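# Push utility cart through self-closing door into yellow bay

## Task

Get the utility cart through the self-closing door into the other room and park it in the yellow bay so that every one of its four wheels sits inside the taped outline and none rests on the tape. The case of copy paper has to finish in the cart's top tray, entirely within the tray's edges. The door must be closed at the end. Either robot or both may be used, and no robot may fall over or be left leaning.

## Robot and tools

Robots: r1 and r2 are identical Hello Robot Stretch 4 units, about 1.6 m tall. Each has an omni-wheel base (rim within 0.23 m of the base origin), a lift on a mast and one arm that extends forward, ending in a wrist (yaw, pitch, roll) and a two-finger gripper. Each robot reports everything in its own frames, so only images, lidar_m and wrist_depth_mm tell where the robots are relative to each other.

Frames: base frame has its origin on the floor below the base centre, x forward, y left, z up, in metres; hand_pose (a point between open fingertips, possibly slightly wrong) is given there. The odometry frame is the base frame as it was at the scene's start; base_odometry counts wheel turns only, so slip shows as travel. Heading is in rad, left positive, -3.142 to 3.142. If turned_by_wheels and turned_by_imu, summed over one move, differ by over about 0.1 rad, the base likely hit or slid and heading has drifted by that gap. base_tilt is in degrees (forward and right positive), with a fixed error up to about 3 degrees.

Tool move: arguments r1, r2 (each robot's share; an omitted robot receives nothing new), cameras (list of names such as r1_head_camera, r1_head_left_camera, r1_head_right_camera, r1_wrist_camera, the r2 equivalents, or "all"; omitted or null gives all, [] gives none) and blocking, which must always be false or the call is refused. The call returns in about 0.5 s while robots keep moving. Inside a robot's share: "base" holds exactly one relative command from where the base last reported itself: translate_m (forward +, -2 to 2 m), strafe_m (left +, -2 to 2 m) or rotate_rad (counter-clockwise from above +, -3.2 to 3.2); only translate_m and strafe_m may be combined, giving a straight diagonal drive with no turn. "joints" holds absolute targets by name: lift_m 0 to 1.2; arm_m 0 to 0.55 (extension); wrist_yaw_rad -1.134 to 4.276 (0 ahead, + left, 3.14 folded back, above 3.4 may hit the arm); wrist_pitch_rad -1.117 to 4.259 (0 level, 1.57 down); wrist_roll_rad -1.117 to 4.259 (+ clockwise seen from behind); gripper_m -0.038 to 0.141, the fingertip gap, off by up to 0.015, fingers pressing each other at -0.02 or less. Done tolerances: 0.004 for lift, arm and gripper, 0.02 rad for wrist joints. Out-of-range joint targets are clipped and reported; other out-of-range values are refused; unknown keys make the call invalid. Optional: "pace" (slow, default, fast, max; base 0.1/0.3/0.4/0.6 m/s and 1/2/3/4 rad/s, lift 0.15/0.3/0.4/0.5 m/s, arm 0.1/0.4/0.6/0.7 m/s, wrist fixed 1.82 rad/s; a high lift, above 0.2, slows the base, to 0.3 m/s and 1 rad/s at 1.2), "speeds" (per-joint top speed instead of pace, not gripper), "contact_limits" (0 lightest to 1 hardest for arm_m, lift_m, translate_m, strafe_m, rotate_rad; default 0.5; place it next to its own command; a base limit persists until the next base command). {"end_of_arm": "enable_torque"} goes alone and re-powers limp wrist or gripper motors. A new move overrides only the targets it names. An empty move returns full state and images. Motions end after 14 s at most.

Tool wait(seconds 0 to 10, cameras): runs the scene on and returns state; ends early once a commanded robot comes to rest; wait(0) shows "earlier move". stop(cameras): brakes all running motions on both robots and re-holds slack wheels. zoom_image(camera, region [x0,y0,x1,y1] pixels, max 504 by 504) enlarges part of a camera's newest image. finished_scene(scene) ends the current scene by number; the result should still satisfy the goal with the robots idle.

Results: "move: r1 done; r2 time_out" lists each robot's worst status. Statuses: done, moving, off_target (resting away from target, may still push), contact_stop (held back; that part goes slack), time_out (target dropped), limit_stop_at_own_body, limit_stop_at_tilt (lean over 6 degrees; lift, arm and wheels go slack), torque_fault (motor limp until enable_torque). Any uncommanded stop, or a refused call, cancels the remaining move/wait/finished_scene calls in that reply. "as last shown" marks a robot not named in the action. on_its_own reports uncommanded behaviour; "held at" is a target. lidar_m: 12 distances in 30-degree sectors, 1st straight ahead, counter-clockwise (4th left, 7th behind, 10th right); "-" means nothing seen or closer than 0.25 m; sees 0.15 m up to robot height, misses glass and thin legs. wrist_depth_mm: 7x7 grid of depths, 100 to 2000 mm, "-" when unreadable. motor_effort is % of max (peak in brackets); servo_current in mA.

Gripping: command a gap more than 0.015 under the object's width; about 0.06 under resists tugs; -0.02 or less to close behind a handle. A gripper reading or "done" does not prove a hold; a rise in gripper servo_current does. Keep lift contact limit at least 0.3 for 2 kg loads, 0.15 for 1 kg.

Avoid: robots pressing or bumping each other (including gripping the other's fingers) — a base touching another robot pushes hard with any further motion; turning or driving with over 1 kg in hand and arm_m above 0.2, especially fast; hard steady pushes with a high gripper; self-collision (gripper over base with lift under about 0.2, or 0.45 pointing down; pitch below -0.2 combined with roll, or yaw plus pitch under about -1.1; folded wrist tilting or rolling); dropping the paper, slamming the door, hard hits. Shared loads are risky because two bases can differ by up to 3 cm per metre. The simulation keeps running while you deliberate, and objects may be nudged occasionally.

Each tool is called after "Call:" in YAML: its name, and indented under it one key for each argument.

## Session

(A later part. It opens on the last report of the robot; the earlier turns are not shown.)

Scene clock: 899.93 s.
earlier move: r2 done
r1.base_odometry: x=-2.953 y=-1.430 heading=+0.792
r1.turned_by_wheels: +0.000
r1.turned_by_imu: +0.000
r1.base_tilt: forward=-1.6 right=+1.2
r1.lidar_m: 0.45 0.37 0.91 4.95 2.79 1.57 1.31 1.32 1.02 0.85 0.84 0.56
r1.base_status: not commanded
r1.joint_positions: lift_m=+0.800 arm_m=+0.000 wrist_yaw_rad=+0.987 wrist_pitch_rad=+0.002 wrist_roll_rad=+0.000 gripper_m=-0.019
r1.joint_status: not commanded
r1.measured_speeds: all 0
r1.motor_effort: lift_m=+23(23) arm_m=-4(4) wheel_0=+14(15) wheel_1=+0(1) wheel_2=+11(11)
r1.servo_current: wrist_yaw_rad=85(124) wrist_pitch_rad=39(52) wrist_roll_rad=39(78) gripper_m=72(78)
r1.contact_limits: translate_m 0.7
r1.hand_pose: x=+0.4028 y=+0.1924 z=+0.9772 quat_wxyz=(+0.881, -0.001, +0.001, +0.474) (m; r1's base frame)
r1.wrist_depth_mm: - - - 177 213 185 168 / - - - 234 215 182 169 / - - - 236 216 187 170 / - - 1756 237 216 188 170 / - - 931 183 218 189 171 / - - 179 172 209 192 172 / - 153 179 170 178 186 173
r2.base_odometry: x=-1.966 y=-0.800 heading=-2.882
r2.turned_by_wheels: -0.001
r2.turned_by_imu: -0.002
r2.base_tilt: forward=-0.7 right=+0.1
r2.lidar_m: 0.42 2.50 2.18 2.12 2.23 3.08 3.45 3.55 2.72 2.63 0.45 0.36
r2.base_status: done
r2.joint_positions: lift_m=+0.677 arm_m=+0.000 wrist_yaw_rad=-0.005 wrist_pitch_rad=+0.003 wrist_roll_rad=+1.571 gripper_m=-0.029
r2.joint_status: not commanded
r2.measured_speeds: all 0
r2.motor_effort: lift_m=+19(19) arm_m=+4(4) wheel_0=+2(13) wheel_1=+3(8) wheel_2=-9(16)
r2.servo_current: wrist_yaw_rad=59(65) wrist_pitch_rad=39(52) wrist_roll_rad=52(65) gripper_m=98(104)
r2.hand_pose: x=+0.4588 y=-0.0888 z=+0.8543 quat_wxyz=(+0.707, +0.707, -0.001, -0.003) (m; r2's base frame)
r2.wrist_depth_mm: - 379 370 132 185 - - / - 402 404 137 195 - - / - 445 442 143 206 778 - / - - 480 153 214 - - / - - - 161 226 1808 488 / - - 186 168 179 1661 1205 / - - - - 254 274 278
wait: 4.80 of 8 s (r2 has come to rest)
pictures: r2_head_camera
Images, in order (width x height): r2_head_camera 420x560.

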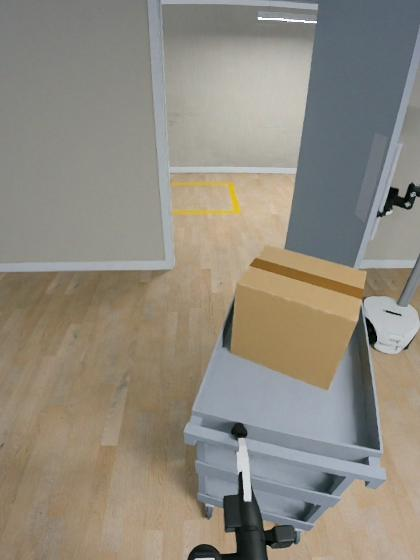

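Call:
move:
  blocking: false
  r2: {"base":{"translate_m":-0.45},"pace":"slow"}
  cameras: []

Call:
wait:
  seconds: 8
  cameras: ["r2_head_camera"]

Scene clock: 913.27 s.
move: r2 moving
r1: as last shown
r1.lidar_m: 0.44 0.36 0.89 4.92 2.77 1.58 1.33 1.30 1.03 0.81 0.85 0.57
r1.motor_effort: lift_m=+23(23) arm_m=-4(4) wheel_0=+14(14) wheel_1=+0(1) wheel_2=+11(11)
r1.servo_current: wrist_yaw_rad=117(117) wrist_pitch_rad=33(52) wrist_roll_rad=52(65) gripper_m=72(78)
r1.contact_limits: translate_m 0.7
r1.wrist_depth_mm: - - - 177 213 185 168 / - - - 234 214 182 169 / - - - 235 216 187 169 / - - 1756 236 217 187 171 / - - 976 183 218 189 172 / - - 179 173 208 193 172 / - 153 183 171 178 186 173
r2.base_odometry: x=-1.954 y=-0.797 heading=-2.882
r2.turned_by_wheels: -0.001
r2.turned_by_imu: +0.000
r2.base_tilt: forward=-0.7 right=+0.1
r2.lidar_m: 0.42 2.50 2.21 2.11 2.20 3.07 3.45 3.56 2.72 2.61 0.46 0.40
r2.base_status: translate_m moving
r2.joint_positions: lift_m=+0.677 arm_m=+0.000 wrist_yaw_rad=-0.005 wrist_pitch_rad=+0.003 wrist_roll_rad=+1.571 gripper_m=-0.029
r2.joint_status: not commanded
r2.measured_speeds: translate_m=-0.049 strafe_m=+0.000 rotate_rad=+0.003 lift_m=+0.000 arm_m=+0.000 wrist_yaw_rad=+0.000 wrist_pitch_rad=+0.000 wrist_roll_rad=+0.000
r2.motor_effort: lift_m=+19(19) arm_m=+4(4) wheel_0=-10(11) wheel_1=-6(9) wheel_2=+7(10)
r2.servo_current: wrist_yaw_rad=52(52) wrist_pitch_rad=46(46) wrist_roll_rad=46(59) gripper_m=98(98)
r2.hand_pose: x=+0.4588 y=-0.0888 z=+0.8543 quat_wxyz=(+0.707, +0.707, -0.001, -0.003) (m; r2's base frame)
r2.wrist_depth_mm: - 382 377 132 185 - - / - 407 404 139 195 - - / - 445 439 146 204 788 - / - - 484 153 215 - - / - - - 161 225 1808 492 / - - 186 169 179 1661 1205 / - - - - 254 273 278
pictures: none
No camera images: "cameras" was empty.

Scene clock: 918.57 s.
earlier move: r2 done
r1.base_odometry: x=-2.953 y=-1.430 heading=+0.792
r1.turned_by_wheels: +0.000
r1.turned_by_imu: +0.000
r1.base_tilt: forward=-1.6 right=+1.2
r1.lidar_m: 0.43 0.38 1.22 1.67 2.78 1.57 1.32 1.32 1.01 0.85 0.84 0.56
r1.base_status: not commanded
r1.joint_positions: lift_m=+0.800 arm_m=+0.000 wrist_yaw_rad=+0.987 wrist_pitch_rad=+0.002 wrist_roll_rad=+0.000 gripper_m=-0.019
r1.joint_status: not commanded
r1.measured_speeds: all 0
r1.motor_effort: lift_m=+23(23) arm_m=-4(4) wheel_0=+14(14) wheel_1=+0(1) wheel_2=+11(11)
r1.servo_current: wrist_yaw_rad=98(124) wrist_pitch_rad=46(59) wrist_roll_rad=46(65) gripper_m=72(78)
r1.contact_limits: translate_m 0.7
r1.hand_pose: x=+0.4028 y=+0.1924 z=+0.9772 quat_wxyz=(+0.881, -0.001, +0.001, +0.474) (m; r1's base frame)
r1.wrist_depth_mm: - - - 177 213 185 168 / - - - 234 215 182 169 / - - - 235 214 186 169 / - - 1308 236 216 188 171 / - - 1255 183 219 188 171 / - - 179 173 210 193 172 / - 153 179 170 179 186 172
r2.base_odometry: x=-1.531 y=-0.684 heading=-2.883
r2.turned_by_wheels: +0.000
r2.turned_by_imu: +0.000
r2.base_tilt: forward=-0.7 right=+0.1
r2.lidar_m: 0.40 2.96 2.20 2.12 2.20 3.09 2.99 3.11 2.70 2.62 0.54 0.42
r2.base_status: done
r2.joint_positions: lift_m=+0.677 arm_m=+0.000 wrist_yaw_rad=-0.003 wrist_pitch_rad=+0.003 wrist_roll_rad=+1.571 gripper_m=-0.029
r2.joint_status: not commanded
r2.measured_speeds: all 0
r2.motor_effort: lift_m=+18(19) arm_m=-4(4) wheel_0=-9(15) wheel_1=-6(9) wheel_2=+5(13)
r2.servo_current: wrist_yaw_rad=46(65) wrist_pitch_rad=39(52) wrist_roll_rad=33(65) gripper_m=98(104)
r2.hand_pose: x=+0.4591 y=-0.0882 z=+0.8543 quat_wxyz=(+0.707, +0.707, +0.000, -0.002) (m; r2's base frame)
r2.wrist_depth_mm: - - 1618 165 223 707 - / - 430 427 166 225 768 - / - 455 445 168 227 - - / - - 466 170 229 - - / - - 488 171 232 - - / - - 187 173 179 1661 559 / - - - - 236 - 1229
wait: 5.30 of 8 s (r2 has come to rest)
pictures: r2_head_camera
Images, in order (width x height): r2_head_camera 420x560.

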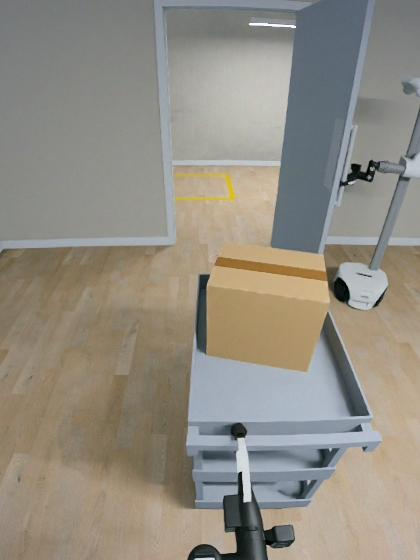

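Call:
move:
  blocking: false
  r2: {"base":{"strafe_m":-0.08},"pace":"slow"}
  cameras: []

Call:
wait:
  seconds: 3
  cameras: []

Call:
move:
  blocking: false
  r2: {"base":{"translate_m":0.35},"pace":"slow"}
  cameras: []

Call:
wait:
  seconds: 8
  cameras: ["r2_head_camera"]

Scene clock: 924.87 s.
move: r2 moving
r1: as last shown
r1.base_tilt: forward=-1.6 right=+1.3
r1.lidar_m: 0.46 0.37 1.21 1.67 2.78 1.56 1.30 1.32 0.99 0.83 0.84 0.54
r1.motor_effort: lift_m=+23(23) arm_m=-3(4) wheel_0=+14(14) wheel_1=+1(1) wheel_2=+11(11)
r1.servo_current: wrist_yaw_rad=91(111) wrist_pitch_rad=39(46) wrist_roll_rad=39(59) gripper_m=72(78)
r1.contact_limits: translate_m 0.7
r1.wrist_depth_mm: - - - 177 213 185 168 / - - - 233 214 182 168 / - - - 235 216 186 170 / - - 1308 236 216 188 170 / - - 1255 183 217 188 171 / - - 179 172 210 192 172 / - 153 179 170 178 185 173
r2.base_odometry: x=-1.535 y=-0.671 heading=-2.882
r2.turned_by_wheels: +0.000
r2.turned_by_imu: +0.001
r2.base_tilt: forward=-0.7 right=+0.1
r2.lidar_m: 0.40 2.97 2.22 2.15 2.22 3.08 3.00 3.12 2.72 2.60 0.51 0.42
r2.base_status: strafe_m moving
r2.joint_positions: lift_m=+0.677 arm_m=+0.000 wrist_yaw_rad=-0.002 wrist_pitch_rad=+0.003 wrist_roll_rad=+1.571 gripper_m=-0.029
r2.joint_status: not commanded
r2.measured_speeds: translate_m=+0.000 strafe_m=-0.057 rotate_rad=+0.002 lift_m=+0.000 arm_m=+0.000 wrist_yaw_rad=+0.025 wrist_pitch_rad=+0.000 wrist_roll_rad=+0.000
r2.motor_effort: lift_m=+19(19) arm_m=-3(4) wheel_0=+11(11) wheel_1=-6(8) wheel_2=-1(4)
r2.servo_current: wrist_yaw_rad=59(59) wrist_pitch_rad=46(46) wrist_roll_rad=52(59) gripper_m=98(98)
r2.hand_pose: x=+0.4591 y=-0.0879 z=+0.8543 quat_wxyz=(+0.707, +0.707, +0.000, -0.002) (m; r2's base frame)
r2.wrist_depth_mm: - 1537 1618 161 219 707 - / - 430 427 163 221 809 - / - 455 445 166 224 809 - / - - 466 168 228 - - / - - 488 170 231 - - / - - 188 172 179 1661 539 / - - - - 236 - 1229
pictures: none
No camera images: "cameras" was empty.

Scene clock: 926.30 s.
earlier move: r2 done
r1.base_odometry: x=-2.953 y=-1.430 heading=+0.792
r1.turned_by_wheels: +0.000
r1.turned_by_imu: +0.000
r1.base_tilt: forward=-1.6 right=+1.2
r1.lidar_m: 0.43 0.36 1.20 1.61 2.78 1.59 1.32 1.31 1.00 0.84 0.84 0.56
r1.base_status: not commanded
r1.joint_positions: lift_m=+0.800 arm_m=+0.000 wrist_yaw_rad=+0.987 wrist_pitch_rad=+0.002 wrist_roll_rad=+0.000 gripper_m=-0.019
r1.joint_status: not commanded
r1.measured_speeds: all 0
r1.motor_effort: lift_m=+23(23) arm_m=-3(4) wheel_0=+14(14) wheel_1=+0(1) wheel_2=+11(11)
r1.servo_current: wrist_yaw_rad=104(117) wrist_pitch_rad=39(52) wrist_roll_rad=46(59) gripper_m=72(78)
r1.contact_limits: translate_m 0.7
r1.hand_pose: x=+0.4028 y=+0.1924 z=+0.9772 quat_wxyz=(+0.881, -0.001, +0.001, +0.474) (m; r1's base frame)
r1.wrist_depth_mm: - - - 177 213 185 168 / - - - 235 214 182 169 / - - - 236 215 187 170 / - - 1255 236 217 188 170 / - - 1229 183 218 189 171 / - - 178 173 209 193 172 / - 153 183 170 178 186 172
r2.base_odometry: x=-1.551 y=-0.607 heading=-2.882
r2.turned_by_wheels: +0.000
r2.turned_by_imu: +0.001
r2.base_tilt: forward=-0.7 right=+0.1
r2.lidar_m: 0.39 2.97 2.27 2.20 2.31 3.10 2.99 3.10 2.65 2.53 2.69 0.45
r2.base_status: done
r2.joint_positions: lift_m=+0.677 arm_m=+0.000 wrist_yaw_rad=+0.010 wrist_pitch_rad=+0.003 wrist_roll_rad=+1.571 gripper_m=-0.029
r2.joint_status: not commanded
r2.measured_speeds: all 0
r2.motor_effort: lift_m=+19(19) arm_m=-3(4) wheel_0=+9(18) wheel_1=-1(8) wheel_2=+0(4)
r2.servo_current: wrist_yaw_rad=72(78) wrist_pitch_rad=33(46) wrist_roll_rad=46(59) gripper_m=91(98)
r2.hand_pose: x=+0.4601 y=-0.0846 z=+0.8543 quat_wxyz=(+0.707, +0.707, +0.004, +0.002) (m; r2's base frame)
r2.wrist_depth_mm: - - - 171 231 699 - / - 436 433 172 230 778 - / - 452 445 172 230 820 - / - - 462 172 230 831 - / - - 480 172 231 - - / - - 187 173 178 1756 492 / - - - - - - 1205
wait: 1.43 of 3 s (r2 has come to rest)
pictures: none
No camera images: "cameras" was empty.

Scene clock: 926.80 s.
move: r2 moving
r1: as last shown
r1.lidar_m: 0.45 0.37 1.19 1.58 2.77 1.57 1.32 1.32 0.99 0.84 0.84 0.54
r1.motor_effort: lift_m=+23(23) arm_m=-4(4) wheel_0=+14(14) wheel_1=+0(1) wheel_2=+11(11)
r1.servo_current: wrist_yaw_rad=91(111) wrist_pitch_rad=46(46) wrist_roll_rad=59(65) gripper_m=72(78)
r1.contact_limits: translate_m 0.7
r1.wrist_depth_mm: - - - 177 213 185 168 / - - - 234 214 182 168 / - - - 236 215 187 169 / - - 1255 236 217 187 170 / - 1808 1205 183 218 188 171 / - - 178 173 208 193 172 / - 153 182 170 178 186 172
r2.base_odometry: x=-1.563 y=-0.611 heading=-2.882
r2.turned_by_wheels: +0.000
r2.turned_by_imu: +0.001
r2.base_tilt: forward=-0.7 right=+0.1
r2.lidar_m: 0.38 2.95 2.29 2.19 2.30 3.07 3.00 3.11 2.64 2.53 2.66 0.42
r2.base_status: translate_m moving
r2.joint_positions: lift_m=+0.677 arm_m=+0.000 wrist_yaw_rad=+0.008 wrist_pitch_rad=+0.003 wrist_roll_rad=+1.571 gripper_m=-0.029
r2.joint_status: not commanded
r2.measured_speeds: translate_m=+0.049 strafe_m=+0.000 rotate_rad=-0.001 lift_m=+0.000 arm_m=+0.000 wrist_yaw_rad=-0.012 wrist_pitch_rad=+0.000 wrist_roll_rad=+0.000
r2.motor_effort: lift_m=+19(19) arm_m=+3(4) wheel_0=+12(15) wheel_1=+8(9) wheel_2=-13(14)
r2.servo_current: wrist_yaw_rad=46(72) wrist_pitch_rad=39(46) wrist_roll_rad=46(52) gripper_m=91(98)
r2.hand_pose: x=+0.4599 y=-0.0852 z=+0.8543 quat_wxyz=(+0.707, +0.707, +0.004, +0.002) (m; r2's base frame)
r2.wrist_depth_mm: - - - 170 229 691 - / - 436 433 229 230 768 - / - 452 445 170 229 831 - / - - 462 229 229 820 - / - - 477 171 230 - - / - - 188 171 179 1808 488 / - - - - 230 - 1205
pictures: none
No camera images: "cameras" was empty.

Scene clock: 931.07 s.
earlier move: r2 done
r1.base_odometry: x=-2.953 y=-1.430 heading=+0.792
r1.turned_by_wheels: +0.000
r1.turned_by_imu: +0.000
r1.base_tilt: forward=-1.6 right=+1.2
r1.lidar_m: 0.45 0.36 0.90 4.91 2.79 1.56 1.32 1.31 1.02 0.84 0.85 0.55
r1.base_status: not commanded
r1.joint_positions: lift_m=+0.800 arm_m=+0.000 wrist_yaw_rad=+0.987 wrist_pitch_rad=+0.002 wrist_roll_rad=+0.000 gripper_m=-0.019
r1.joint_status: not commanded
r1.measured_speeds: all 0
r1.motor_effort: lift_m=+23(23) arm_m=-4(4) wheel_0=+14(15) wheel_1=+0(1) wheel_2=+11(11)
r1.servo_current: wrist_yaw_rad=98(117) wrist_pitch_rad=46(52) wrist_roll_rad=52(65) gripper_m=72(85)
r1.contact_limits: translate_m 0.7
r1.hand_pose: x=+0.4028 y=+0.1924 z=+0.9772 quat_wxyz=(+0.881, -0.001, +0.001, +0.474) (m; r1's base frame)
r1.wrist_depth_mm: - - - 177 213 185 168 / - - - 235 214 182 169 / - - - 236 215 186 170 / - - 991 237 216 187 171 / - - 960 183 218 189 171 / - - 177 174 209 193 172 / - 153 - 170 178 186 173
r2.base_odometry: x=-1.889 y=-0.697 heading=-2.883
r2.turned_by_wheels: -0.001
r2.turned_by_imu: -0.002
r2.base_tilt: forward=-0.6 right=+0.0
r2.lidar_m: 0.42 2.59 2.27 2.21 2.31 3.20 3.36 3.44 2.64 2.54 0.44 0.39
r2.base_status: done
r2.joint_positions: lift_m=+0.677 arm_m=+0.000 wrist_yaw_rad=-0.006 wrist_pitch_rad=+0.003 wrist_roll_rad=+1.571 gripper_m=-0.029
r2.joint_status: not commanded
r2.measured_speeds: all 0
r2.motor_effort: lift_m=+19(19) arm_m=+4(4) wheel_0=+1(15) wheel_1=+3(10) wheel_2=-10(16)
r2.servo_current: wrist_yaw_rad=46(72) wrist_pitch_rad=46(46) wrist_roll_rad=46(59) gripper_m=91(98)
r2.hand_pose: x=+0.4587 y=-0.0891 z=+0.8543 quat_wxyz=(+0.707, +0.707, -0.001, -0.003) (m; r2's base frame)
r2.wrist_depth_mm: - 375 366 129 180 - - / - 404 407 133 190 - - / - 452 439 140 203 - - / - - 488 150 211 - - / - - - 157 226 1756 488 / - - 186 167 178 1618 1229 / - - - - 256 270 270
wait: 4.27 of 8 s (r2 has come to rest)
pictures: r2_head_camera
Images, in order (width x height): r2_head_camera 420x560.

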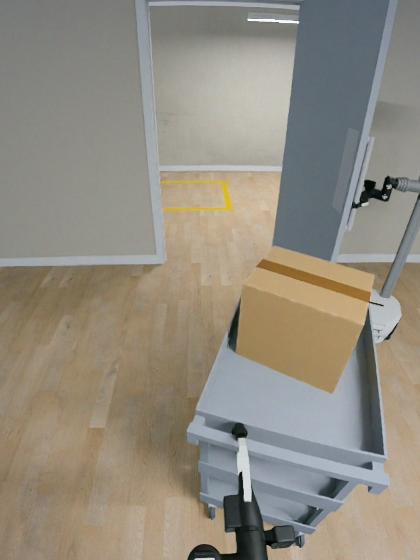

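Call:
move:
  blocking: false
  r2: {"base":{"translate_m":-0.45},"pace":"slow"}
  cameras: []

Call:
wait:
  seconds: 8
  cameras: []

Call:
move:
  blocking: false
  r2: {"joints":{"gripper_m":0.08}}
  cameras: []

Call:
wait:
  seconds: 3
  cameras: ["r2_head_camera","r2_wrist_camera"]

Scene clock: 939.47 s.
move: r2 moving
r1: as last shown
r1.lidar_m: 0.45 0.36 0.93 4.91 2.76 1.55 1.30 1.32 0.98 0.84 0.84 0.56
r1.motor_effort: lift_m=+23(23) arm_m=-3(4) wheel_0=+14(14) wheel_1=+0(0) wheel_2=+11(11)
r1.servo_current: wrist_yaw_rad=104(111) wrist_pitch_rad=39(46) wrist_roll_rad=39(65) gripper_m=78(78)
r1.contact_limits: translate_m 0.7
r1.wrist_depth_mm: - - - 177 213 184 167 / - - - 234 214 182 168 / - - - 236 216 186 169 / - - 991 236 216 187 171 / - - 991 183 219 189 171 / - - 177 173 209 193 172 / - 153 - 170 178 185 172
r2.base_odometry: x=-1.878 y=-0.694 heading=-2.883
r2.turned_by_wheels: -0.001
r2.turned_by_imu: +0.000
r2.base_tilt: forward=-0.7 right=+0.0
r2.lidar_m: 0.43 2.65 2.29 2.19 2.29 3.18 3.38 3.47 2.65 2.53 0.46 0.41
r2.base_status: translate_m moving
r2.joint_positions: lift_m=+0.677 arm_m=+0.000 wrist_yaw_rad=-0.006 wrist_pitch_rad=+0.003 wrist_roll_rad=+1.571 gripper_m=-0.029
r2.joint_status: not commanded
r2.measured_speeds: translate_m=-0.049 strafe_m=+0.000 rotate_rad=-0.002 lift_m=+0.000 arm_m=+0.000 wrist_yaw_rad=+0.000 wrist_pitch_rad=+0.000 wrist_roll_rad=+0.000
r2.motor_effort: lift_m=+19(19) arm_m=+4(4) wheel_0=-12(12) wheel_1=-7(8) wheel_2=+9(10)
r2.servo_current: wrist_yaw_rad=52(59) wrist_pitch_rad=46(46) wrist_roll_rad=39(59) gripper_m=91(98)
r2.hand_pose: x=+0.4587 y=-0.0891 z=+0.8543 quat_wxyz=(+0.707, +0.707, -0.001, -0.003) (m; r2's base frame)
r2.wrist_depth_mm: - 377 370 131 183 - - / - 404 404 136 193 - - / - 452 442 142 205 - - / - - 488 151 213 - - / - - - 160 226 1756 492 / - - 186 168 179 1661 1205 / - - - - 256 270 271
pictures: none
No camera images: "cameras" was empty.

Scene clock: 944.77 s.
earlier move: r2 done
r1.base_odometry: x=-2.953 y=-1.430 heading=+0.792
r1.turned_by_wheels: +0.000
r1.turned_by_imu: +0.000
r1.base_tilt: forward=-1.6 right=+1.2
r1.lidar_m: 0.45 0.37 1.29 1.62 2.77 1.55 1.30 1.32 0.99 0.85 0.84 0.56
r1.base_status: not commanded
r1.joint_positions: lift_m=+0.800 arm_m=+0.000 wrist_yaw_rad=+0.987 wrist_pitch_rad=+0.002 wrist_roll_rad=+0.000 gripper_m=-0.019
r1.joint_status: not commanded
r1.measured_speeds: all 0
r1.motor_effort: lift_m=+23(23) arm_m=-3(4) wheel_0=+14(14) wheel_1=+0(1) wheel_2=+11(11)
r1.servo_current: wrist_yaw_rad=91(124) wrist_pitch_rad=46(52) wrist_roll_rad=59(65) gripper_m=72(85)
r1.contact_limits: translate_m 0.7
r1.hand_pose: x=+0.4028 y=+0.1924 z=+0.9772 quat_wxyz=(+0.881, -0.001, +0.001, +0.474) (m; r1's base frame)
r1.wrist_depth_mm: - - - 177 213 185 168 / - - - 235 214 182 168 / - - - 235 215 186 170 / - - 1366 236 216 187 171 / - 1863 1205 183 219 189 171 / - - 178 173 210 193 172 / - 153 179 171 178 186 173
r2.base_odometry: x=-1.455 y=-0.582 heading=-2.882
r2.turned_by_wheels: +0.001
r2.turned_by_imu: +0.002
r2.base_tilt: forward=-0.7 right=+0.1
r2.lidar_m: 0.40 3.06 2.30 2.19 2.30 2.97 2.89 3.02 2.64 2.52 2.66 0.45
r2.base_status: done
r2.joint_positions: lift_m=+0.677 arm_m=+0.000 wrist_yaw_rad=+0.006 wrist_pitch_rad=+0.003 wrist_roll_rad=+1.571 gripper_m=-0.029
r2.joint_status: not commanded
r2.measured_speeds: all 0
r2.motor_effort: lift_m=+19(19) arm_m=-3(4) wheel_0=+1(14) wheel_1=-4(9) wheel_2=+10(14)
r2.servo_current: wrist_yaw_rad=59(65) wrist_pitch_rad=39(52) wrist_roll_rad=52(59) gripper_m=98(98)
r2.hand_pose: x=+0.4598 y=-0.0856 z=+0.8543 quat_wxyz=(+0.707, +0.707, +0.003, +0.001) (m; r2's base frame)
r2.wrist_depth_mm: - - - 184 245 1708 - / - 449 445 182 242 778 - / - 459 459 180 239 842 - / - 469 466 178 236 820 - / - - 473 175 235 820 - / - - 188 173 178 - - / - - - - - - 1205
wait: 5.30 of 8 s (r2 has come to rest)
pictures: none
No camera images: "cameras" was empty.

Scene clock: 945.27 s.
move: r2 moving
r1: as last shown
r1.lidar_m: 0.45 0.38 1.27 1.63 2.77 1.56 1.31 1.30 1.01 0.85 0.85 0.56
r1.motor_effort: lift_m=+23(23) arm_m=-3(4) wheel_0=+14(14) wheel_1=+1(1) wheel_2=+11(11)
r1.servo_current: wrist_yaw_rad=91(124) wrist_pitch_rad=39(46) wrist_roll_rad=52(65) gripper_m=78(78)
r1.contact_limits: translate_m 0.7
r1.wrist_depth_mm: - - - 177 213 185 168 / - - - 234 214 182 168 / - - - 236 216 186 170 / - - 1366 237 216 187 170 / - 1863 1182 183 219 189 171 / - - 178 173 209 192 172 / - 153 179 171 179 186 172
r2.base_odometry: x=-1.455 y=-0.582 heading=-2.882
r2.turned_by_wheels: +0.000
r2.turned_by_imu: +0.000
r2.base_tilt: forward=-0.6 right=+0.1
r2.lidar_m: 0.40 3.07 2.29 2.19 2.29 3.00 2.88 3.00 2.62 2.53 2.65 0.43
r2.base_status: not commanded
r2.joint_positions: lift_m=+0.677 arm_m=+0.000 wrist_yaw_rad=+0.006 wrist_pitch_rad=+0.003 wrist_roll_rad=+1.571 gripper_m=-0.003
r2.joint_status: gripper_m moving
r2.measured_speeds: all 0
r2.motor_effort: lift_m=+19(19) arm_m=-3(4) wheel_0=+2(2) wheel_1=-3(4) wheel_2=+7(10)
r2.servo_current: wrist_yaw_rad=65(65) wrist_pitch_rad=46(52) wrist_roll_rad=33(52) gripper_m=85(85)
r2.hand_pose: x=+0.4598 y=-0.0856 z=+0.8543 quat_wxyz=(+0.707, +0.707, +0.003, +0.001) (m; r2's base frame)
r2.wrist_depth_mm: - - - 187 249 1708 - / - 455 449 186 246 842 - / - 466 462 183 242 854 - / - - 466 181 239 831 - / - - 477 180 236 820 - / - - 191 177 181 1661 - / - - - - 231 1537 1205
pictures: none
No camera images: "cameras" was empty.

Scene clock: 946.57 s.
earlier move: r2 done
r1.base_odometry: x=-2.953 y=-1.430 heading=+0.792
r1.turned_by_wheels: +0.000
r1.turned_by_imu: +0.000
r1.base_tilt: forward=-1.6 right=+1.2
r1.lidar_m: 0.45 0.37 1.29 1.61 2.79 1.60 1.33 1.30 1.01 0.82 0.83 0.57
r1.base_status: not commanded
r1.joint_positions: lift_m=+0.800 arm_m=+0.000 wrist_yaw_rad=+0.987 wrist_pitch_rad=+0.002 wrist_roll_rad=+0.000 gripper_m=-0.019
r1.joint_status: not commanded
r1.measured_speeds: all 0
r1.motor_effort: lift_m=+23(23) arm_m=-4(4) wheel_0=+14(14) wheel_1=+0(1) wheel_2=+11(11)
r1.servo_current: wrist_yaw_rad=98(124) wrist_pitch_rad=39(46) wrist_roll_rad=46(65) gripper_m=78(78)
r1.contact_limits: translate_m 0.7
r1.hand_pose: x=+0.4028 y=+0.1924 z=+0.9772 quat_wxyz=(+0.881, -0.001, +0.001, +0.474) (m; r1's base frame)
r1.wrist_depth_mm: - - - 177 213 185 168 / - - - 233 215 182 169 / - - - 236 216 186 170 / - - 1366 236 217 187 171 / - 1863 1182 183 217 187 171 / - - 179 173 210 193 172 / - 153 179 170 179 186 172
r2.base_odometry: x=-1.455 y=-0.582 heading=-2.882
r2.turned_by_wheels: +0.000
r2.turned_by_imu: +0.000
r2.base_tilt: forward=-0.6 right=+0.1
r2.lidar_m: 0.41 3.08 2.30 2.19 2.28 2.99 2.87 3.00 2.62 2.54 2.65 0.46
r2.base_status: not commanded
r2.joint_positions: lift_m=+0.677 arm_m=+0.000 wrist_yaw_rad=+0.006 wrist_pitch_rad=+0.003 wrist_roll_rad=+1.571 gripper_m=+0.080
r2.joint_status: all done
r2.measured_speeds: all 0
r2.motor_effort: lift_m=+19(19) arm_m=-3(4) wheel_0=+2(3) wheel_1=-3(4) wheel_2=+7(10)
r2.servo_current: wrist_yaw_rad=39(65) wrist_pitch_rad=39(52) wrist_roll_rad=52(59) gripper_m=46(117)
r2.hand_pose: x=+0.4598 y=-0.0856 z=+0.8543 quat_wxyz=(+0.707, +0.707, +0.003, +0.001) (m; r2's base frame)
r2.wrist_depth_mm: - - - 195 257 1756 - / - 462 455 193 253 831 - / - - 469 249 249 842 - / - - 477 188 247 842 - / - - 484 185 243 842 - / - - 194 183 184 1756 - / - - - - - 1537 1229
wait: 1.30 of 3 s (r2 has come to rest)
pictures: r2_head_camera, r2_wrist_camera
Images, in order (width x height): r2_head_camera 420x560, r2_wrist_camera 616x392.

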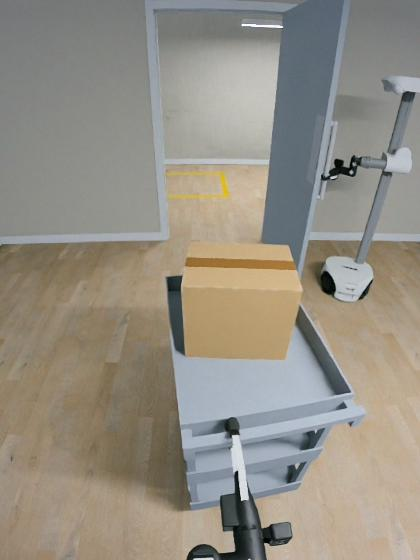

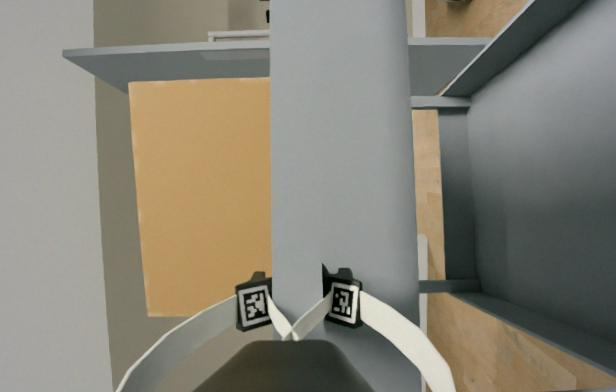

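Call:
move:
  blocking: false
  r2: {"base":{"strafe_m":-0.04},"pace":"slow"}
  cameras: []

Call:
wait:
  seconds: 3
  cameras: []

Call:
move:
  blocking: false
  r2: {"joints":{"gripper_m":-0.03}}
  cameras: []

Call:
wait:
  seconds: 3
  cameras: []

Call:
move:
  blocking: false
  r2: {"base":{"translate_m":0.25},"pace":"slow"}
  cameras: []

Call:
wait:
  seconds: 8
  cameras: ["r2_head_camera","r2_wrist_camera"]

Scene clock: 955.87 s.
move: r2 moving
r1: as last shown
r1.base_tilt: forward=-1.5 right=+1.2
r1.lidar_m: 0.44 0.36 1.29 1.63 2.78 1.58 1.32 1.32 1.00 0.82 0.85 0.55
r1.motor_effort: lift_m=+23(23) arm_m=-3(4) wheel_0=+14(14) wheel_1=+0(1) wheel_2=+11(11)
r1.servo_current: wrist_yaw_rad=98(104) wrist_pitch_rad=39(46) wrist_roll_rad=39(59) gripper_m=78(78)
r1.contact_limits: translate_m 0.7
r1.wrist_depth_mm: - - - 177 213 185 168 / - - - 234 214 182 168 / - - - 236 216 187 170 / - - 1366 236 216 187 170 / - 1808 1138 183 217 188 171 / - - 179 173 209 193 172 / - 153 179 170 179 186 172
r2.base_odometry: x=-1.458 y=-0.568 heading=-2.882
r2.turned_by_wheels: +0.000
r2.turned_by_imu: +0.000
r2.base_tilt: forward=-0.7 right=+0.1
r2.lidar_m: 0.40 3.07 2.30 2.21 2.31 3.00 2.89 2.98 2.63 2.51 2.64 0.45
r2.base_status: strafe_m moving
r2.joint_positions: lift_m=+0.677 arm_m=+0.000 wrist_yaw_rad=+0.003 wrist_pitch_rad=+0.003 wrist_roll_rad=+1.571 gripper_m=+0.080
r2.joint_status: not commanded
r2.measured_speeds: translate_m=-0.001 strafe_m=-0.052 rotate_rad=+0.003 lift_m=+0.000 arm_m=+0.000 wrist_yaw_rad=+0.000 wrist_pitch_rad=+0.000 wrist_roll_rad=+0.000
r2.motor_effort: lift_m=+18(19) arm_m=-3(4) wheel_0=+7(13) wheel_1=-5(8) wheel_2=+0(6)
r2.servo_current: wrist_yaw_rad=46(72) wrist_pitch_rad=33(46) wrist_roll_rad=20(59) gripper_m=52(52)
r2.hand_pose: x=+0.4595 y=-0.0866 z=+0.8544 quat_wxyz=(+0.707, +0.707, +0.002, +0.000) (m; r2's base frame)
r2.wrist_depth_mm: - - - 262 264 1661 - / - - 1756 199 259 715 - / - 469 466 196 255 - - / - 477 477 193 252 - - / - - 484 190 248 842 - / - - 193 187 188 - - / - - - - - 1808 508
pictures: none
No camera images: "cameras" was empty.

Scene clock: 956.83 s.
earlier move: r2 done
r1.base_odometry: x=-2.953 y=-1.430 heading=+0.792
r1.turned_by_wheels: +0.000
r1.turned_by_imu: +0.000
r1.base_tilt: forward=-1.6 right=+1.2
r1.lidar_m: 0.45 0.38 1.26 1.60 2.77 1.57 1.30 1.33 1.01 0.85 0.81 0.58
r1.base_status: not commanded
r1.joint_positions: lift_m=+0.800 arm_m=+0.000 wrist_yaw_rad=+0.987 wrist_pitch_rad=+0.002 wrist_roll_rad=+0.000 gripper_m=-0.019
r1.joint_status: not commanded
r1.measured_speeds: all 0
r1.motor_effort: lift_m=+23(23) arm_m=-3(4) wheel_0=+13(14) wheel_1=+0(1) wheel_2=+11(11)
r1.servo_current: wrist_yaw_rad=98(111) wrist_pitch_rad=52(52) wrist_roll_rad=52(59) gripper_m=72(78)
r1.contact_limits: translate_m 0.7
r1.hand_pose: x=+0.4028 y=+0.1924 z=+0.9772 quat_wxyz=(+0.881, -0.001, +0.001, +0.474) (m; r1's base frame)
r1.wrist_depth_mm: - - - 177 213 185 168 / - - - 234 214 182 169 / - - - 236 216 187 170 / - - 1366 236 217 187 170 / - 1808 1160 183 218 189 171 / - - 179 173 210 193 172 / - 152 180 171 178 185 173
r2.base_odometry: x=-1.465 y=-0.543 heading=-2.882
r2.turned_by_wheels: +0.000
r2.turned_by_imu: +0.000
r2.base_tilt: forward=-0.6 right=+0.1
r2.lidar_m: 0.39 3.05 2.32 2.24 2.34 2.99 2.90 2.97 2.61 2.49 2.60 0.47
r2.base_status: done
r2.joint_positions: lift_m=+0.677 arm_m=+0.000 wrist_yaw_rad=+0.003 wrist_pitch_rad=+0.003 wrist_roll_rad=+1.571 gripper_m=+0.080
r2.joint_status: not commanded
r2.measured_speeds: all 0
r2.motor_effort: lift_m=+18(19) arm_m=-3(4) wheel_0=+3(13) wheel_1=-5(8) wheel_2=+0(6)
r2.servo_current: wrist_yaw_rad=46(72) wrist_pitch_rad=46(46) wrist_roll_rad=46(59) gripper_m=52(59)
r2.hand_pose: x=+0.4595 y=-0.0866 z=+0.8544 quat_wxyz=(+0.707, +0.707, +0.002, +0.000) (m; r2's base frame)
r2.wrist_depth_mm: - - - 206 267 1661 488 / - - - 203 264 759 - / - - 466 200 262 - - / - 480 473 198 257 854 - / - - 484 194 252 842 - / - - 193 191 191 - - / - - - - - 1808 500
wait: 0.97 of 3 s (r2 has come to rest)
pictures: none
No camera images: "cameras" was empty.

Scene clock: 957.33 s.
move: r2 moving
r1: as last shown
r1.lidar_m: 0.44 0.37 1.28 1.62 2.79 1.57 1.33 1.32 1.02 0.84 0.82 0.58
r1.servo_current: wrist_yaw_rad=91(104) wrist_pitch_rad=39(52) wrist_roll_rad=26(59) gripper_m=72(72)
r1.contact_limits: translate_m 0.7
r1.wrist_depth_mm: - - - 177 213 185 168 / - - - 234 213 182 169 / - - - 236 216 186 169 / - - 1366 236 217 188 171 / - 1756 1160 183 219 188 171 / - - 179 173 209 193 172 / - 152 179 171 178 186 172
r2.base_odometry: x=-1.465 y=-0.543 heading=-2.882
r2.turned_by_wheels: +0.000
r2.turned_by_imu: +0.000
r2.base_tilt: forward=-0.7 right=+0.0
r2.lidar_m: 0.37 3.08 2.35 2.24 2.31 2.97 2.88 3.01 2.57 2.48 2.62 0.46
r2.base_status: not commanded
r2.joint_positions: lift_m=+0.677 arm_m=+0.000 wrist_yaw_rad=+0.003 wrist_pitch_rad=+0.003 wrist_roll_rad=+1.571 gripper_m=+0.062
r2.joint_status: gripper_m moving
r2.measured_speeds: all 0
r2.motor_effort: lift_m=+18(18) arm_m=-3(4) wheel_0=+3(3) wheel_1=-5(6) wheel_2=+0(1)
r2.servo_current: wrist_yaw_rad=46(59) wrist_pitch_rad=46(46) wrist_roll_rad=46(52) gripper_m=124(124)
r2.hand_pose: x=+0.4595 y=-0.0866 z=+0.8544 quat_wxyz=(+0.707, +0.707, +0.002, +0.000) (m; r2's base frame)
r2.wrist_depth_mm: - - - 207 268 1708 484 / - - - 203 263 750 - / - - 469 200 262 - - / - 477 473 197 257 854 - / - - 477 195 252 854 - / - - 200 190 186 - - / - - - - - 1661 500
pictures: none
No camera images: "cameras" was empty.

Scene clock: 958.63 s.
earlier move: r2 done
r1.base_odometry: x=-2.953 y=-1.430 heading=+0.792
r1.turned_by_wheels: +0.000
r1.turned_by_imu: +0.000
r1.base_tilt: forward=-1.5 right=+1.2
r1.lidar_m: 0.45 0.37 1.30 1.61 2.77 1.55 1.33 1.31 1.02 0.85 0.85 0.55
r1.base_status: not commanded
r1.joint_positions: lift_m=+0.800 arm_m=+0.000 wrist_yaw_rad=+0.987 wrist_pitch_rad=+0.002 wrist_roll_rad=+0.000 gripper_m=-0.019
r1.joint_status: not commanded
r1.measured_speeds: all 0
r1.motor_effort: lift_m=+23(23) arm_m=-3(4) wheel_0=+13(14) wheel_1=+1(1) wheel_2=+11(11)
r1.servo_current: wrist_yaw_rad=91(111) wrist_pitch_rad=33(52) wrist_roll_rad=46(65) gripper_m=72(78)
r1.contact_limits: translate_m 0.7
r1.hand_pose: x=+0.4028 y=+0.1924 z=+0.9772 quat_wxyz=(+0.881, -0.001, +0.001, +0.474) (m; r1's base frame)
r1.wrist_depth_mm: - - - 178 213 185 168 / - - - 234 214 182 169 / - - - 236 216 187 170 / - - 1397 236 216 187 171 / - 1808 1160 183 219 188 171 / - - 178 173 209 192 172 / - 153 179 170 179 185 172
r2.base_odometry: x=-1.465 y=-0.543 heading=-2.882
r2.turned_by_wheels: +0.000
r2.turned_by_imu: +0.000
r2.base_tilt: forward=-0.7 right=+0.1
r2.lidar_m: 0.38 3.06 2.28 2.24 2.35 2.99 2.89 2.98 2.58 2.50 2.60 0.44
r2.base_status: not commanded
r2.joint_positions: lift_m=+0.677 arm_m=+0.000 wrist_yaw_rad=+0.003 wrist_pitch_rad=+0.003 wrist_roll_rad=+1.571 gripper_m=-0.028
r2.joint_status: all done
r2.measured_speeds: all 0
r2.motor_effort: lift_m=+18(18) arm_m=-3(4) wheel_0=+2(3) wheel_1=-6(6) wheel_2=+0(1)
r2.servo_current: wrist_yaw_rad=52(59) wrist_pitch_rad=39(46) wrist_roll_rad=52(59) gripper_m=137(306)
r2.hand_pose: x=+0.4595 y=-0.0866 z=+0.8544 quat_wxyz=(+0.707, +0.707, +0.002, +0.000) (m; r2's base frame)
r2.wrist_depth_mm: - - - 253 254 1708 500 / - - - 191 249 750 - / - 459 452 187 247 842 - / - - 462 185 243 842 - / - - 473 183 240 831 - / - - 183 180 180 798 - / - - - - 235 1537 492
wait: 1.30 of 3 s (r2 has come to rest)
pictures: none
No camera images: "cameras" was empty.

Scene clock: 959.13 s.
move: r2 moving
r1: as last shown
r1.base_tilt: forward=-1.6 right=+1.2
r1.lidar_m: 0.44 0.35 1.30 1.62 2.78 1.55 1.33 1.32 1.00 0.85 0.83 0.55
r1.motor_effort: lift_m=+23(23) arm_m=-4(4) wheel_0=+14(14) wheel_1=+0(0) wheel_2=+11(11)
r1.servo_current: wrist_yaw_rad=78(111) wrist_pitch_rad=39(46) wrist_roll_rad=39(65) gripper_m=78(78)
r1.contact_limits: translate_m 0.7
r1.wrist_depth_mm: - - - 177 213 185 168 / - - - 234 214 183 169 / - - - 236 215 186 169 / - - 1366 237 216 187 171 / - 1756 1182 183 219 188 170 / - - 178 173 210 192 172 / - 153 180 170 178 186 172
r2.base_odometry: x=-1.477 y=-0.547 heading=-2.882
r2.turned_by_wheels: +0.001
r2.turned_by_imu: +0.001
r2.base_tilt: forward=-0.6 right=+0.0
r2.lidar_m: 0.37 3.05 2.33 2.24 2.36 3.02 2.89 3.00 2.59 2.49 2.64 0.45
r2.base_status: translate_m moving
r2.joint_positions: lift_m=+0.677 arm_m=+0.000 wrist_yaw_rad=+0.003 wrist_pitch_rad=+0.003 wrist_roll_rad=+1.571 gripper_m=-0.029
r2.joint_status: not commanded
r2.measured_speeds: translate_m=+0.049 strafe_m=+0.000 rotate_rad=+0.001 lift_m=+0.000 arm_m=+0.000 wrist_yaw_rad=+0.000 wrist_pitch_rad=+0.000 wrist_roll_rad=+0.000
r2.motor_effort: lift_m=+18(18) arm_m=-3(4) wheel_0=+11(11) wheel_1=+6(7) wheel_2=-8(9)
r2.servo_current: wrist_yaw_rad=46(59) wrist_pitch_rad=39(46) wrist_roll_rad=46(52) gripper_m=117(137)
r2.hand_pose: x=+0.4595 y=-0.0866 z=+0.8544 quat_wxyz=(+0.707, +0.707, +0.002, +0.000) (m; r2's base frame)
r2.wrist_depth_mm: - - - 182 243 1708 500 / - - - 179 239 750 - / - 449 445 177 236 - - / - 455 452 174 233 820 - / - - 462 171 229 820 - / - - 184 169 180 - - / - - 480 - 224 1661 500
pictures: none
No camera images: "cameras" was empty.

Scene clock: 962.43 s.
earlier move: r2 done
r1.base_odometry: x=-2.953 y=-1.430 heading=+0.792
r1.turned_by_wheels: +0.000
r1.turned_by_imu: +0.000
r1.base_tilt: forward=-1.6 right=+1.2
r1.lidar_m: 0.45 0.37 1.09 1.60 2.77 1.55 1.30 1.31 1.00 0.85 0.84 0.54
r1.base_status: not commanded
r1.joint_positions: lift_m=+0.800 arm_m=+0.000 wrist_yaw_rad=+0.987 wrist_pitch_rad=+0.002 wrist_roll_rad=+0.000 gripper_m=-0.019
r1.joint_status: not commanded
r1.measured_speeds: all 0
r1.on_its_own: wrist_yaw_rad is at rest, and its servo_current (111 mA) is outside its rest range (0 to 104 mA)
r1.motor_effort: lift_m=+23(23) arm_m=-4(4) wheel_0=+14(14) wheel_1=+0(1) wheel_2=+11(11)
r1.servo_current: wrist_yaw_rad=111(124) wrist_pitch_rad=46(52) wrist_roll_rad=52(65) gripper_m=78(85)
r1.contact_limits: translate_m 0.7
r1.hand_pose: x=+0.4028 y=+0.1924 z=+0.9772 quat_wxyz=(+0.881, -0.001, +0.001, +0.474) (m; r1's base frame)
r1.wrist_depth_mm: - - - 178 213 185 168 / - - - 235 214 181 169 / - - - 236 216 187 170 / - - 1160 237 217 187 171 / - - 1138 183 218 189 171 / - - 180 173 209 192 172 / - 153 179 170 179 186 172
r2.base_odometry: x=-1.706 y=-0.607 heading=-2.882
r2.turned_by_wheels: -0.001
r2.turned_by_imu: +0.002
r2.base_tilt: forward=-0.7 right=+0.1
r2.lidar_m: 0.39 2.79 2.31 2.24 2.34 3.22 3.15 3.26 2.57 2.48 2.64 0.44
r2.base_status: done
r2.joint_positions: lift_m=+0.677 arm_m=+0.000 wrist_yaw_rad=-0.003 wrist_pitch_rad=+0.003 wrist_roll_rad=+1.571 gripper_m=-0.029
r2.joint_status: not commanded
r2.measured_speeds: all 0
r2.motor_effort: lift_m=+18(18) arm_m=+5(5) wheel_0=+5(12) wheel_1=+6(12) wheel_2=-10(17)
r2.servo_current: wrist_yaw_rad=39(65) wrist_pitch_rad=39(46) wrist_roll_rad=39(65) gripper_m=85(137)
r2.hand_pose: x=+0.4590 y=-0.0881 z=+0.8544 quat_wxyz=(+0.707, +0.707, +0.000, -0.002) (m; r2's base frame)
r2.wrist_depth_mm: - - - 171 230 1661 - / - - 430 171 230 - - / - 445 439 171 229 831 - / - 462 455 171 230 820 - / - - 469 170 231 831 - / - - 186 171 179 - - / - - - - - - 488
wait: 3.30 of 8 s (r2 has come to rest)
pictures: r2_head_camera, r2_wrist_camera
Images, in order (width x height): r2_head_camera 420x560, r2_wrist_camera 616x392.

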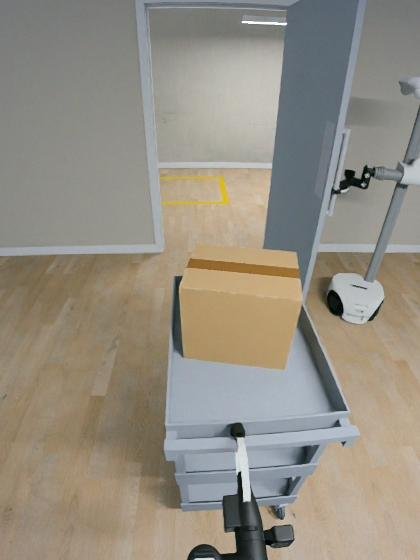

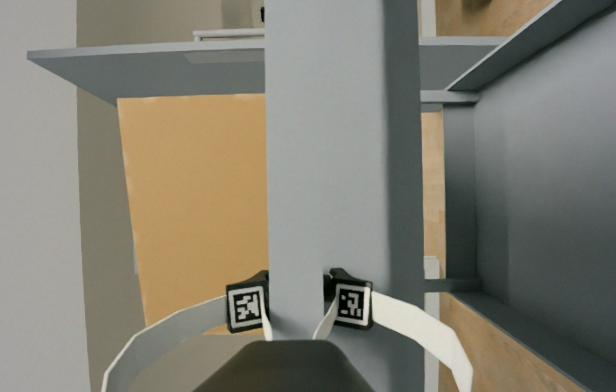

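Call:
move:
  blocking: false
  r2: {"base":{"translate_m":0.3},"pace":"slow"}
  cameras: []

Call:
wait:
  seconds: 8
  cameras: ["r2_head_camera"]

Scene clock: 968.13 s.
move: r2 moving
r1.base_odometry: x=-2.953 y=-1.430 heading=+0.792
r1.turned_by_wheels: +0.000
r1.turned_by_imu: +0.000
r1.base_tilt: forward=-1.6 right=+1.2
r1.lidar_m: 0.45 0.35 1.09 1.54 2.79 1.55 1.31 1.30 1.01 0.85 0.83 0.56
r1.base_status: not commanded
r1.joint_positions: lift_m=+0.800 arm_m=+0.000 wrist_yaw_rad=+0.987 wrist_pitch_rad=+0.002 wrist_roll_rad=+0.000 gripper_m=-0.019
r1.joint_status: not commanded
r1.measured_speeds: all 0
r1.motor_effort: lift_m=+23(23) arm_m=-3(4) wheel_0=+14(14) wheel_1=+0(0) wheel_2=+11(11)
r1.servo_current: wrist_yaw_rad=104(117) wrist_pitch_rad=39(46) wrist_roll_rad=52(59) gripper_m=72(78)
r1.contact_limits: translate_m 0.7
r1.hand_pose: x=+0.4028 y=+0.1924 z=+0.9772 quat_wxyz=(+0.881, -0.001, +0.001, +0.474) (m; r1's base frame)
r1.wrist_depth_mm: - - - 177 213 185 168 / - - - 234 215 182 169 / - - - 235 216 186 170 / - - 1160 236 216 187 171 / - - 1098 183 219 189 172 / - - 180 173 210 193 172 / - 153 175 170 179 186 172
r2.base_odometry: x=-1.718 y=-0.611 heading=-2.882
r2.turned_by_wheels: +0.000
r2.turned_by_imu: +0.000
r2.base_tilt: forward=-0.7 right=+0.0
r2.lidar_m: 0.39 2.81 2.31 2.23 2.34 3.24 3.18 3.25 2.62 2.51 2.64 0.42
r2.base_status: translate_m moving
r2.joint_positions: lift_m=+0.677 arm_m=+0.000 wrist_yaw_rad=-0.003 wrist_pitch_rad=+0.003 wrist_roll_rad=+1.571 gripper_m=-0.029
r2.joint_status: not commanded
r2.measured_speeds: translate_m=+0.049 strafe_m=+0.000 rotate_rad=+0.001 lift_m=+0.000 arm_m=+0.000 wrist_yaw_rad=+0.000 wrist_pitch_rad=+0.000 wrist_roll_rad=+0.000
r2.motor_effort: lift_m=+18(18) arm_m=+5(5) wheel_0=+7(8) wheel_1=+5(8) wheel_2=-14(15)
r2.servo_current: wrist_yaw_rad=33(59) wrist_pitch_rad=39(46) wrist_roll_rad=46(52) gripper_m=91(91)
r2.hand_pose: x=+0.4590 y=-0.0881 z=+0.8544 quat_wxyz=(+0.707, +0.707, +0.000, -0.002) (m; r2's base frame)
r2.wrist_depth_mm: - - - 170 229 1708 - / - - 430 230 229 715 - / - 442 436 170 230 831 - / - 462 455 171 229 831 - / - - 466 171 229 820 - / - - 187 171 180 - - / - - - - - - 508
pictures: none
No camera images: "cameras" was empty.

Scene clock: 971.90 s.
earlier move: r2 done
r1.base_odometry: x=-2.953 y=-1.430 heading=+0.792
r1.turned_by_wheels: +0.000
r1.turned_by_imu: +0.000
r1.base_tilt: forward=-1.6 right=+1.2
r1.lidar_m: 0.43 0.36 0.87 4.93 2.79 1.57 1.32 1.31 1.00 0.84 0.85 0.55
r1.base_status: not commanded
r1.joint_positions: lift_m=+0.800 arm_m=+0.000 wrist_yaw_rad=+0.987 wrist_pitch_rad=+0.002 wrist_roll_rad=+0.000 gripper_m=-0.019
r1.joint_status: not commanded
r1.measured_speeds: all 0
r1.motor_effort: lift_m=+23(23) arm_m=-3(4) wheel_0=+14(14) wheel_1=+0(1) wheel_2=+11(11)
r1.servo_current: wrist_yaw_rad=85(124) wrist_pitch_rad=39(52) wrist_roll_rad=52(65) gripper_m=72(85)
r1.contact_limits: translate_m 0.7
r1.hand_pose: x=+0.4028 y=+0.1924 z=+0.9772 quat_wxyz=(+0.881, -0.001, +0.001, +0.474) (m; r1's base frame)
r1.wrist_depth_mm: - - - 177 212 185 168 / - - - 234 215 182 169 / - - - 235 215 187 170 / - - 1661 236 218 187 171 / - - 946 183 218 189 171 / - - 178 172 209 193 172 / - 153 175 170 178 185 172
r2.base_odometry: x=-1.996 y=-0.684 heading=-2.882
r2.turned_by_wheels: +0.001
r2.turned_by_imu: +0.002
r2.base_tilt: forward=-0.7 right=+0.0
r2.lidar_m: 0.39 2.51 2.30 2.23 2.32 3.24 3.49 3.49 2.61 2.51 2.65 0.39
r2.base_status: done
r2.joint_positions: lift_m=+0.677 arm_m=+0.000 wrist_yaw_rad=+0.001 wrist_pitch_rad=+0.003 wrist_roll_rad=+1.571 gripper_m=-0.029
r2.joint_status: not commanded
r2.measured_speeds: all 0
r2.motor_effort: lift_m=+18(18) arm_m=+5(6) wheel_0=+8(13) wheel_1=+5(8) wheel_2=-5(15)
r2.servo_current: wrist_yaw_rad=39(59) wrist_pitch_rad=39(46) wrist_roll_rad=39(65) gripper_m=85(98)
r2.hand_pose: x=+0.4593 y=-0.0871 z=+0.8544 quat_wxyz=(+0.707, +0.707, +0.001, -0.001) (m; r2's base frame)
r2.wrist_depth_mm: - - 1138 147 201 - - / - 399 404 152 207 778 - / - 433 427 154 213 798 - / - 473 459 160 220 - - / - - 488 167 229 - - / - - 187 171 179 1661 488 / - - - - 242 - 1205
wait: 3.77 of 8 s (r2 has come to rest)
pictures: r2_head_camera
Images, in order (width x height): r2_head_camera 420x560.

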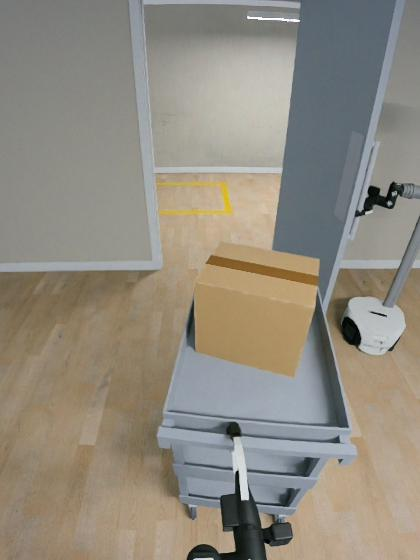

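Call:
move:
  blocking: false
  r2: {"base":{"strafe_m":-0.13},"pace":"slow"}
  cameras: []

Call:
wait:
  seconds: 3
  cameras: []

Call:
move:
  blocking: false
  r2: {"base":{"translate_m":0.25,"strafe_m":0.04},"pace":"slow"}
  cameras: []

Call:
wait:
  seconds: 8
  cameras: ["r2_head_camera"]

Scene clock: 978.63 s.
move: r2 moving
r1: as last shown
r1.lidar_m: 0.45 0.37 0.85 4.93 2.76 1.58 1.32 1.32 1.01 0.84 0.85 0.55
r1.servo_current: wrist_yaw_rad=98(124) wrist_pitch_rad=46(46) wrist_roll_rad=59(59) gripper_m=72(78)
r1.contact_limits: translate_m 0.7
r1.wrist_depth_mm: - - - 177 212 185 168 / - - - 233 215 182 169 / - - - 235 216 187 169 / - - 1661 237 217 187 171 / - - 946 183 219 188 172 / - - 179 173 209 192 172 / - 153 172 170 179 186 173
r2.base_odometry: x=-1.999 y=-0.671 heading=-2.881
r2.turned_by_wheels: +0.001
r2.turned_by_imu: +0.001
r2.base_tilt: forward=-0.7 right=+0.0
r2.lidar_m: 0.42 2.50 2.33 2.24 2.36 3.28 3.49 3.54 2.60 2.49 2.63 0.43
r2.base_status: strafe_m moving
r2.joint_positions: lift_m=+0.677 arm_m=+0.000 wrist_yaw_rad=+0.005 wrist_pitch_rad=+0.003 wrist_roll_rad=+1.571 gripper_m=-0.029
r2.joint_status: not commanded
r2.measured_speeds: translate_m=+0.001 strafe_m=-0.057 rotate_rad=-0.004 lift_m=+0.000 arm_m=+0.000 wrist_yaw_rad=+0.003 wrist_pitch_rad=+0.000 wrist_roll_rad=+0.000
r2.motor_effort: lift_m=+18(18) arm_m=+5(5) wheel_0=+15(17) wheel_1=-5(7) wheel_2=-1(4)
r2.servo_current: wrist_yaw_rad=46(52) wrist_pitch_rad=46(46) wrist_roll_rad=39(52) gripper_m=85(91)
r2.hand_pose: x=+0.4597 y=-0.0859 z=+0.8544 quat_wxyz=(+0.707, +0.707, +0.003, +0.001) (m; r2's base frame)
r2.wrist_depth_mm: - - 569 146 200 - - / - 399 404 151 208 778 - / - 433 427 154 213 788 - / - 466 459 159 220 - - / - - 492 165 226 - - / - - 189 171 179 1708 488 / - - - - 240 - 1205
pictures: none
No camera images: "cameras" was empty.

Scene clock: 980.57 s.
earlier move: r2 done
r1.base_odometry: x=-2.953 y=-1.430 heading=+0.792
r1.turned_by_wheels: +0.000
r1.turned_by_imu: +0.000
r1.base_tilt: forward=-1.6 right=+1.2
r1.lidar_m: 0.44 0.37 0.84 1.68 2.77 1.55 1.31 1.33 1.00 0.85 0.83 0.57
r1.base_status: not commanded
r1.joint_positions: lift_m=+0.800 arm_m=+0.000 wrist_yaw_rad=+0.987 wrist_pitch_rad=+0.002 wrist_roll_rad=+0.000 gripper_m=-0.019
r1.joint_status: not commanded
r1.measured_speeds: all 0
r1.motor_effort: lift_m=+23(23) arm_m=-3(4) wheel_0=+14(14) wheel_1=+0(1) wheel_2=+11(11)
r1.servo_current: wrist_yaw_rad=98(124) wrist_pitch_rad=39(52) wrist_roll_rad=46(65) gripper_m=78(78)
r1.contact_limits: translate_m 0.7
r1.hand_pose: x=+0.4028 y=+0.1924 z=+0.9772 quat_wxyz=(+0.881, -0.001, +0.001, +0.474) (m; r1's base frame)
r1.wrist_depth_mm: - - - 177 213 184 168 / - - - 233 213 182 169 / - - - 236 216 187 170 / - - 946 236 216 187 170 / - - 904 184 220 189 171 / - - 177 173 208 193 172 / - 153 176 171 178 185 173
r2.base_odometry: x=-2.029 y=-0.559 heading=-2.881
r2.turned_by_wheels: +0.000
r2.turned_by_imu: +0.000
r2.base_tilt: forward=-0.6 right=+0.1
r2.lidar_m: 0.40 2.52 2.42 2.38 2.49 3.45 3.49 3.33 2.46 2.39 2.47 0.44
r2.base_status: done
r2.joint_positions: lift_m=+0.677 arm_m=+0.000 wrist_yaw_rad=+0.008 wrist_pitch_rad=+0.003 wrist_roll_rad=+1.571 gripper_m=-0.029
r2.joint_status: not commanded
r2.measured_speeds: all 0
r2.motor_effort: lift_m=+18(18) arm_m=+5(6) wheel_0=+7(17) wheel_1=-3(8) wheel_2=+0(4)
r2.servo_current: wrist_yaw_rad=59(72) wrist_pitch_rad=46(46) wrist_roll_rad=52(59) gripper_m=91(98)
r2.hand_pose: x=+0.4599 y=-0.0852 z=+0.8544 quat_wxyz=(+0.707, +0.707, +0.004, +0.002) (m; r2's base frame)
r2.wrist_depth_mm: - - 1205 169 228 - - / - - - 170 228 768 - / - 445 436 170 229 831 - / - 462 452 171 230 820 - / - - 473 172 232 - - / - - 186 173 178 - - / - - - - - - 508
wait: 1.93 of 3 s (r2 has come to rest)
pictures: none
No camera images: "cameras" was empty.

Scene clock: 981.07 s.
move: r2 moving
r1: as last shown
r1.base_tilt: forward=-1.5 right=+1.2
r1.lidar_m: 0.46 0.35 0.82 1.66 2.78 1.57 1.31 1.30 1.02 0.85 0.84 0.55
r1.motor_effort: lift_m=+23(23) arm_m=-4(4) wheel_0=+14(14) wheel_1=+0(1) wheel_2=+11(11)
r1.servo_current: wrist_yaw_rad=85(111) wrist_pitch_rad=39(52) wrist_roll_rad=46(52) gripper_m=72(78)
r1.contact_limits: translate_m 0.7
r1.wrist_depth_mm: - - - 177 213 184 168 / - - - 234 213 182 168 / - - - 235 215 186 171 / - - 946 237 217 187 171 / - - 878 183 219 187 171 / - - 177 173 209 193 172 / - 153 176 170 178 186 172
r2.base_odometry: x=-2.040 y=-0.564 heading=-2.881
r2.turned_by_wheels: +0.000
r2.turned_by_imu: +0.000
r2.base_tilt: forward=-0.7 right=+0.1
r2.lidar_m: 0.39 2.50 2.44 2.35 2.46 3.47 3.51 3.34 2.46 2.37 2.50 0.44
r2.base_status: translate_m moving; strafe_m moving
r2.joint_positions: lift_m=+0.677 arm_m=+0.000 wrist_yaw_rad=+0.002 wrist_pitch_rad=+0.003 wrist_roll_rad=+1.571 gripper_m=-0.029
r2.joint_status: not commanded
r2.measured_speeds: translate_m=+0.050 strafe_m=+0.008 rotate_rad=-0.002 lift_m=+0.000 arm_m=+0.000 wrist_yaw_rad=-0.028 wrist_pitch_rad=+0.000 wrist_roll_rad=+0.000
r2.motor_effort: lift_m=+18(18) arm_m=+5(5) wheel_0=+7(11) wheel_1=+9(10) wheel_2=-12(13)
r2.servo_current: wrist_yaw_rad=52(65) wrist_pitch_rad=39(52) wrist_roll_rad=39(52) gripper_m=91(98)
r2.hand_pose: x=+0.4594 y=-0.0868 z=+0.8544 quat_wxyz=(+0.707, +0.707, +0.002, +0.000) (m; r2's base frame)
r2.wrist_depth_mm: - - - 171 229 1661 - / - - - 171 231 - - / - 445 439 172 230 831 - / - 459 449 172 231 809 - / - - 466 172 231 831 - / - - 187 172 179 - - / - - - - - - 496
pictures: none
No camera images: "cameras" was empty.

Scene clock: 984.37 s.
earlier move: r2 done
r1.base_odometry: x=-2.953 y=-1.430 heading=+0.792
r1.turned_by_wheels: +0.000
r1.turned_by_imu: +0.000
r1.base_tilt: forward=-1.5 right=+1.2
r1.lidar_m: 0.45 0.38 0.74 4.93 2.76 1.56 1.31 1.31 1.02 0.85 0.84 0.55
r1.base_status: not commanded
r1.joint_positions: lift_m=+0.800 arm_m=+0.000 wrist_yaw_rad=+0.987 wrist_pitch_rad=+0.002 wrist_roll_rad=+0.000 gripper_m=-0.019
r1.joint_status: not commanded
r1.measured_speeds: all 0
r1.motor_effort: lift_m=+23(23) arm_m=-4(4) wheel_0=+14(14) wheel_1=+0(1) wheel_2=+11(11)
r1.servo_current: wrist_yaw_rad=98(117) wrist_pitch_rad=39(52) wrist_roll_rad=26(72) gripper_m=78(85)
r1.contact_limits: translate_m 0.7
r1.hand_pose: x=+0.4028 y=+0.1924 z=+0.9772 quat_wxyz=(+0.881, -0.001, +0.001, +0.474) (m; r1's base frame)
r1.wrist_depth_mm: - - - 177 213 184 168 / - - - 234 215 181 168 / - - - 236 216 186 170 / - - - 236 216 187 171 / - - 1205 183 219 189 171 / - - 178 173 209 193 172 / - 153 991 170 178 186 172
r2.base_odometry: x=-2.260 y=-0.662 heading=-2.882
r2.turned_by_wheels: +0.000
r2.turned_by_imu: -0.001
r2.base_tilt: forward=-0.7 right=+0.1
r2.lidar_m: 0.41 2.25 2.39 2.31 2.44 3.38 3.74 3.38 2.51 2.43 0.54 0.41
r2.base_status: done
r2.joint_positions: lift_m=+0.677 arm_m=+0.000 wrist_yaw_rad=-0.006 wrist_pitch_rad=+0.003 wrist_roll_rad=+1.571 gripper_m=-0.029
r2.joint_status: not commanded
r2.measured_speeds: all 0
r2.motor_effort: lift_m=+18(18) arm_m=+5(5) wheel_0=+3(11) wheel_1=+5(10) wheel_2=-9(18)
r2.servo_current: wrist_yaw_rad=46(65) wrist_pitch_rad=39(52) wrist_roll_rad=52(59) gripper_m=85(98)
r2.hand_pose: x=+0.4587 y=-0.0892 z=+0.8544 quat_wxyz=(+0.707, +0.707, -0.001, -0.003) (m; r2's base frame)
r2.wrist_depth_mm: - 931 946 149 204 - - / - 404 404 153 210 788 - / - 433 430 157 215 798 - / - 469 455 161 221 - - / - - 488 166 227 - - / - 1983 186 171 180 1618 492 / - - - - - - 1205
wait: 3.30 of 8 s (r2 has come to rest)
pictures: r2_head_camera
Images, in order (width x height): r2_head_camera 420x560.

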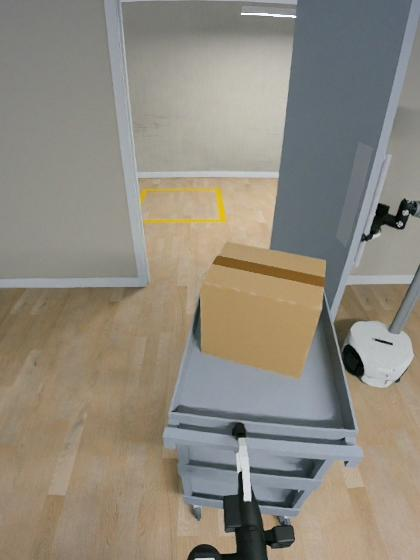

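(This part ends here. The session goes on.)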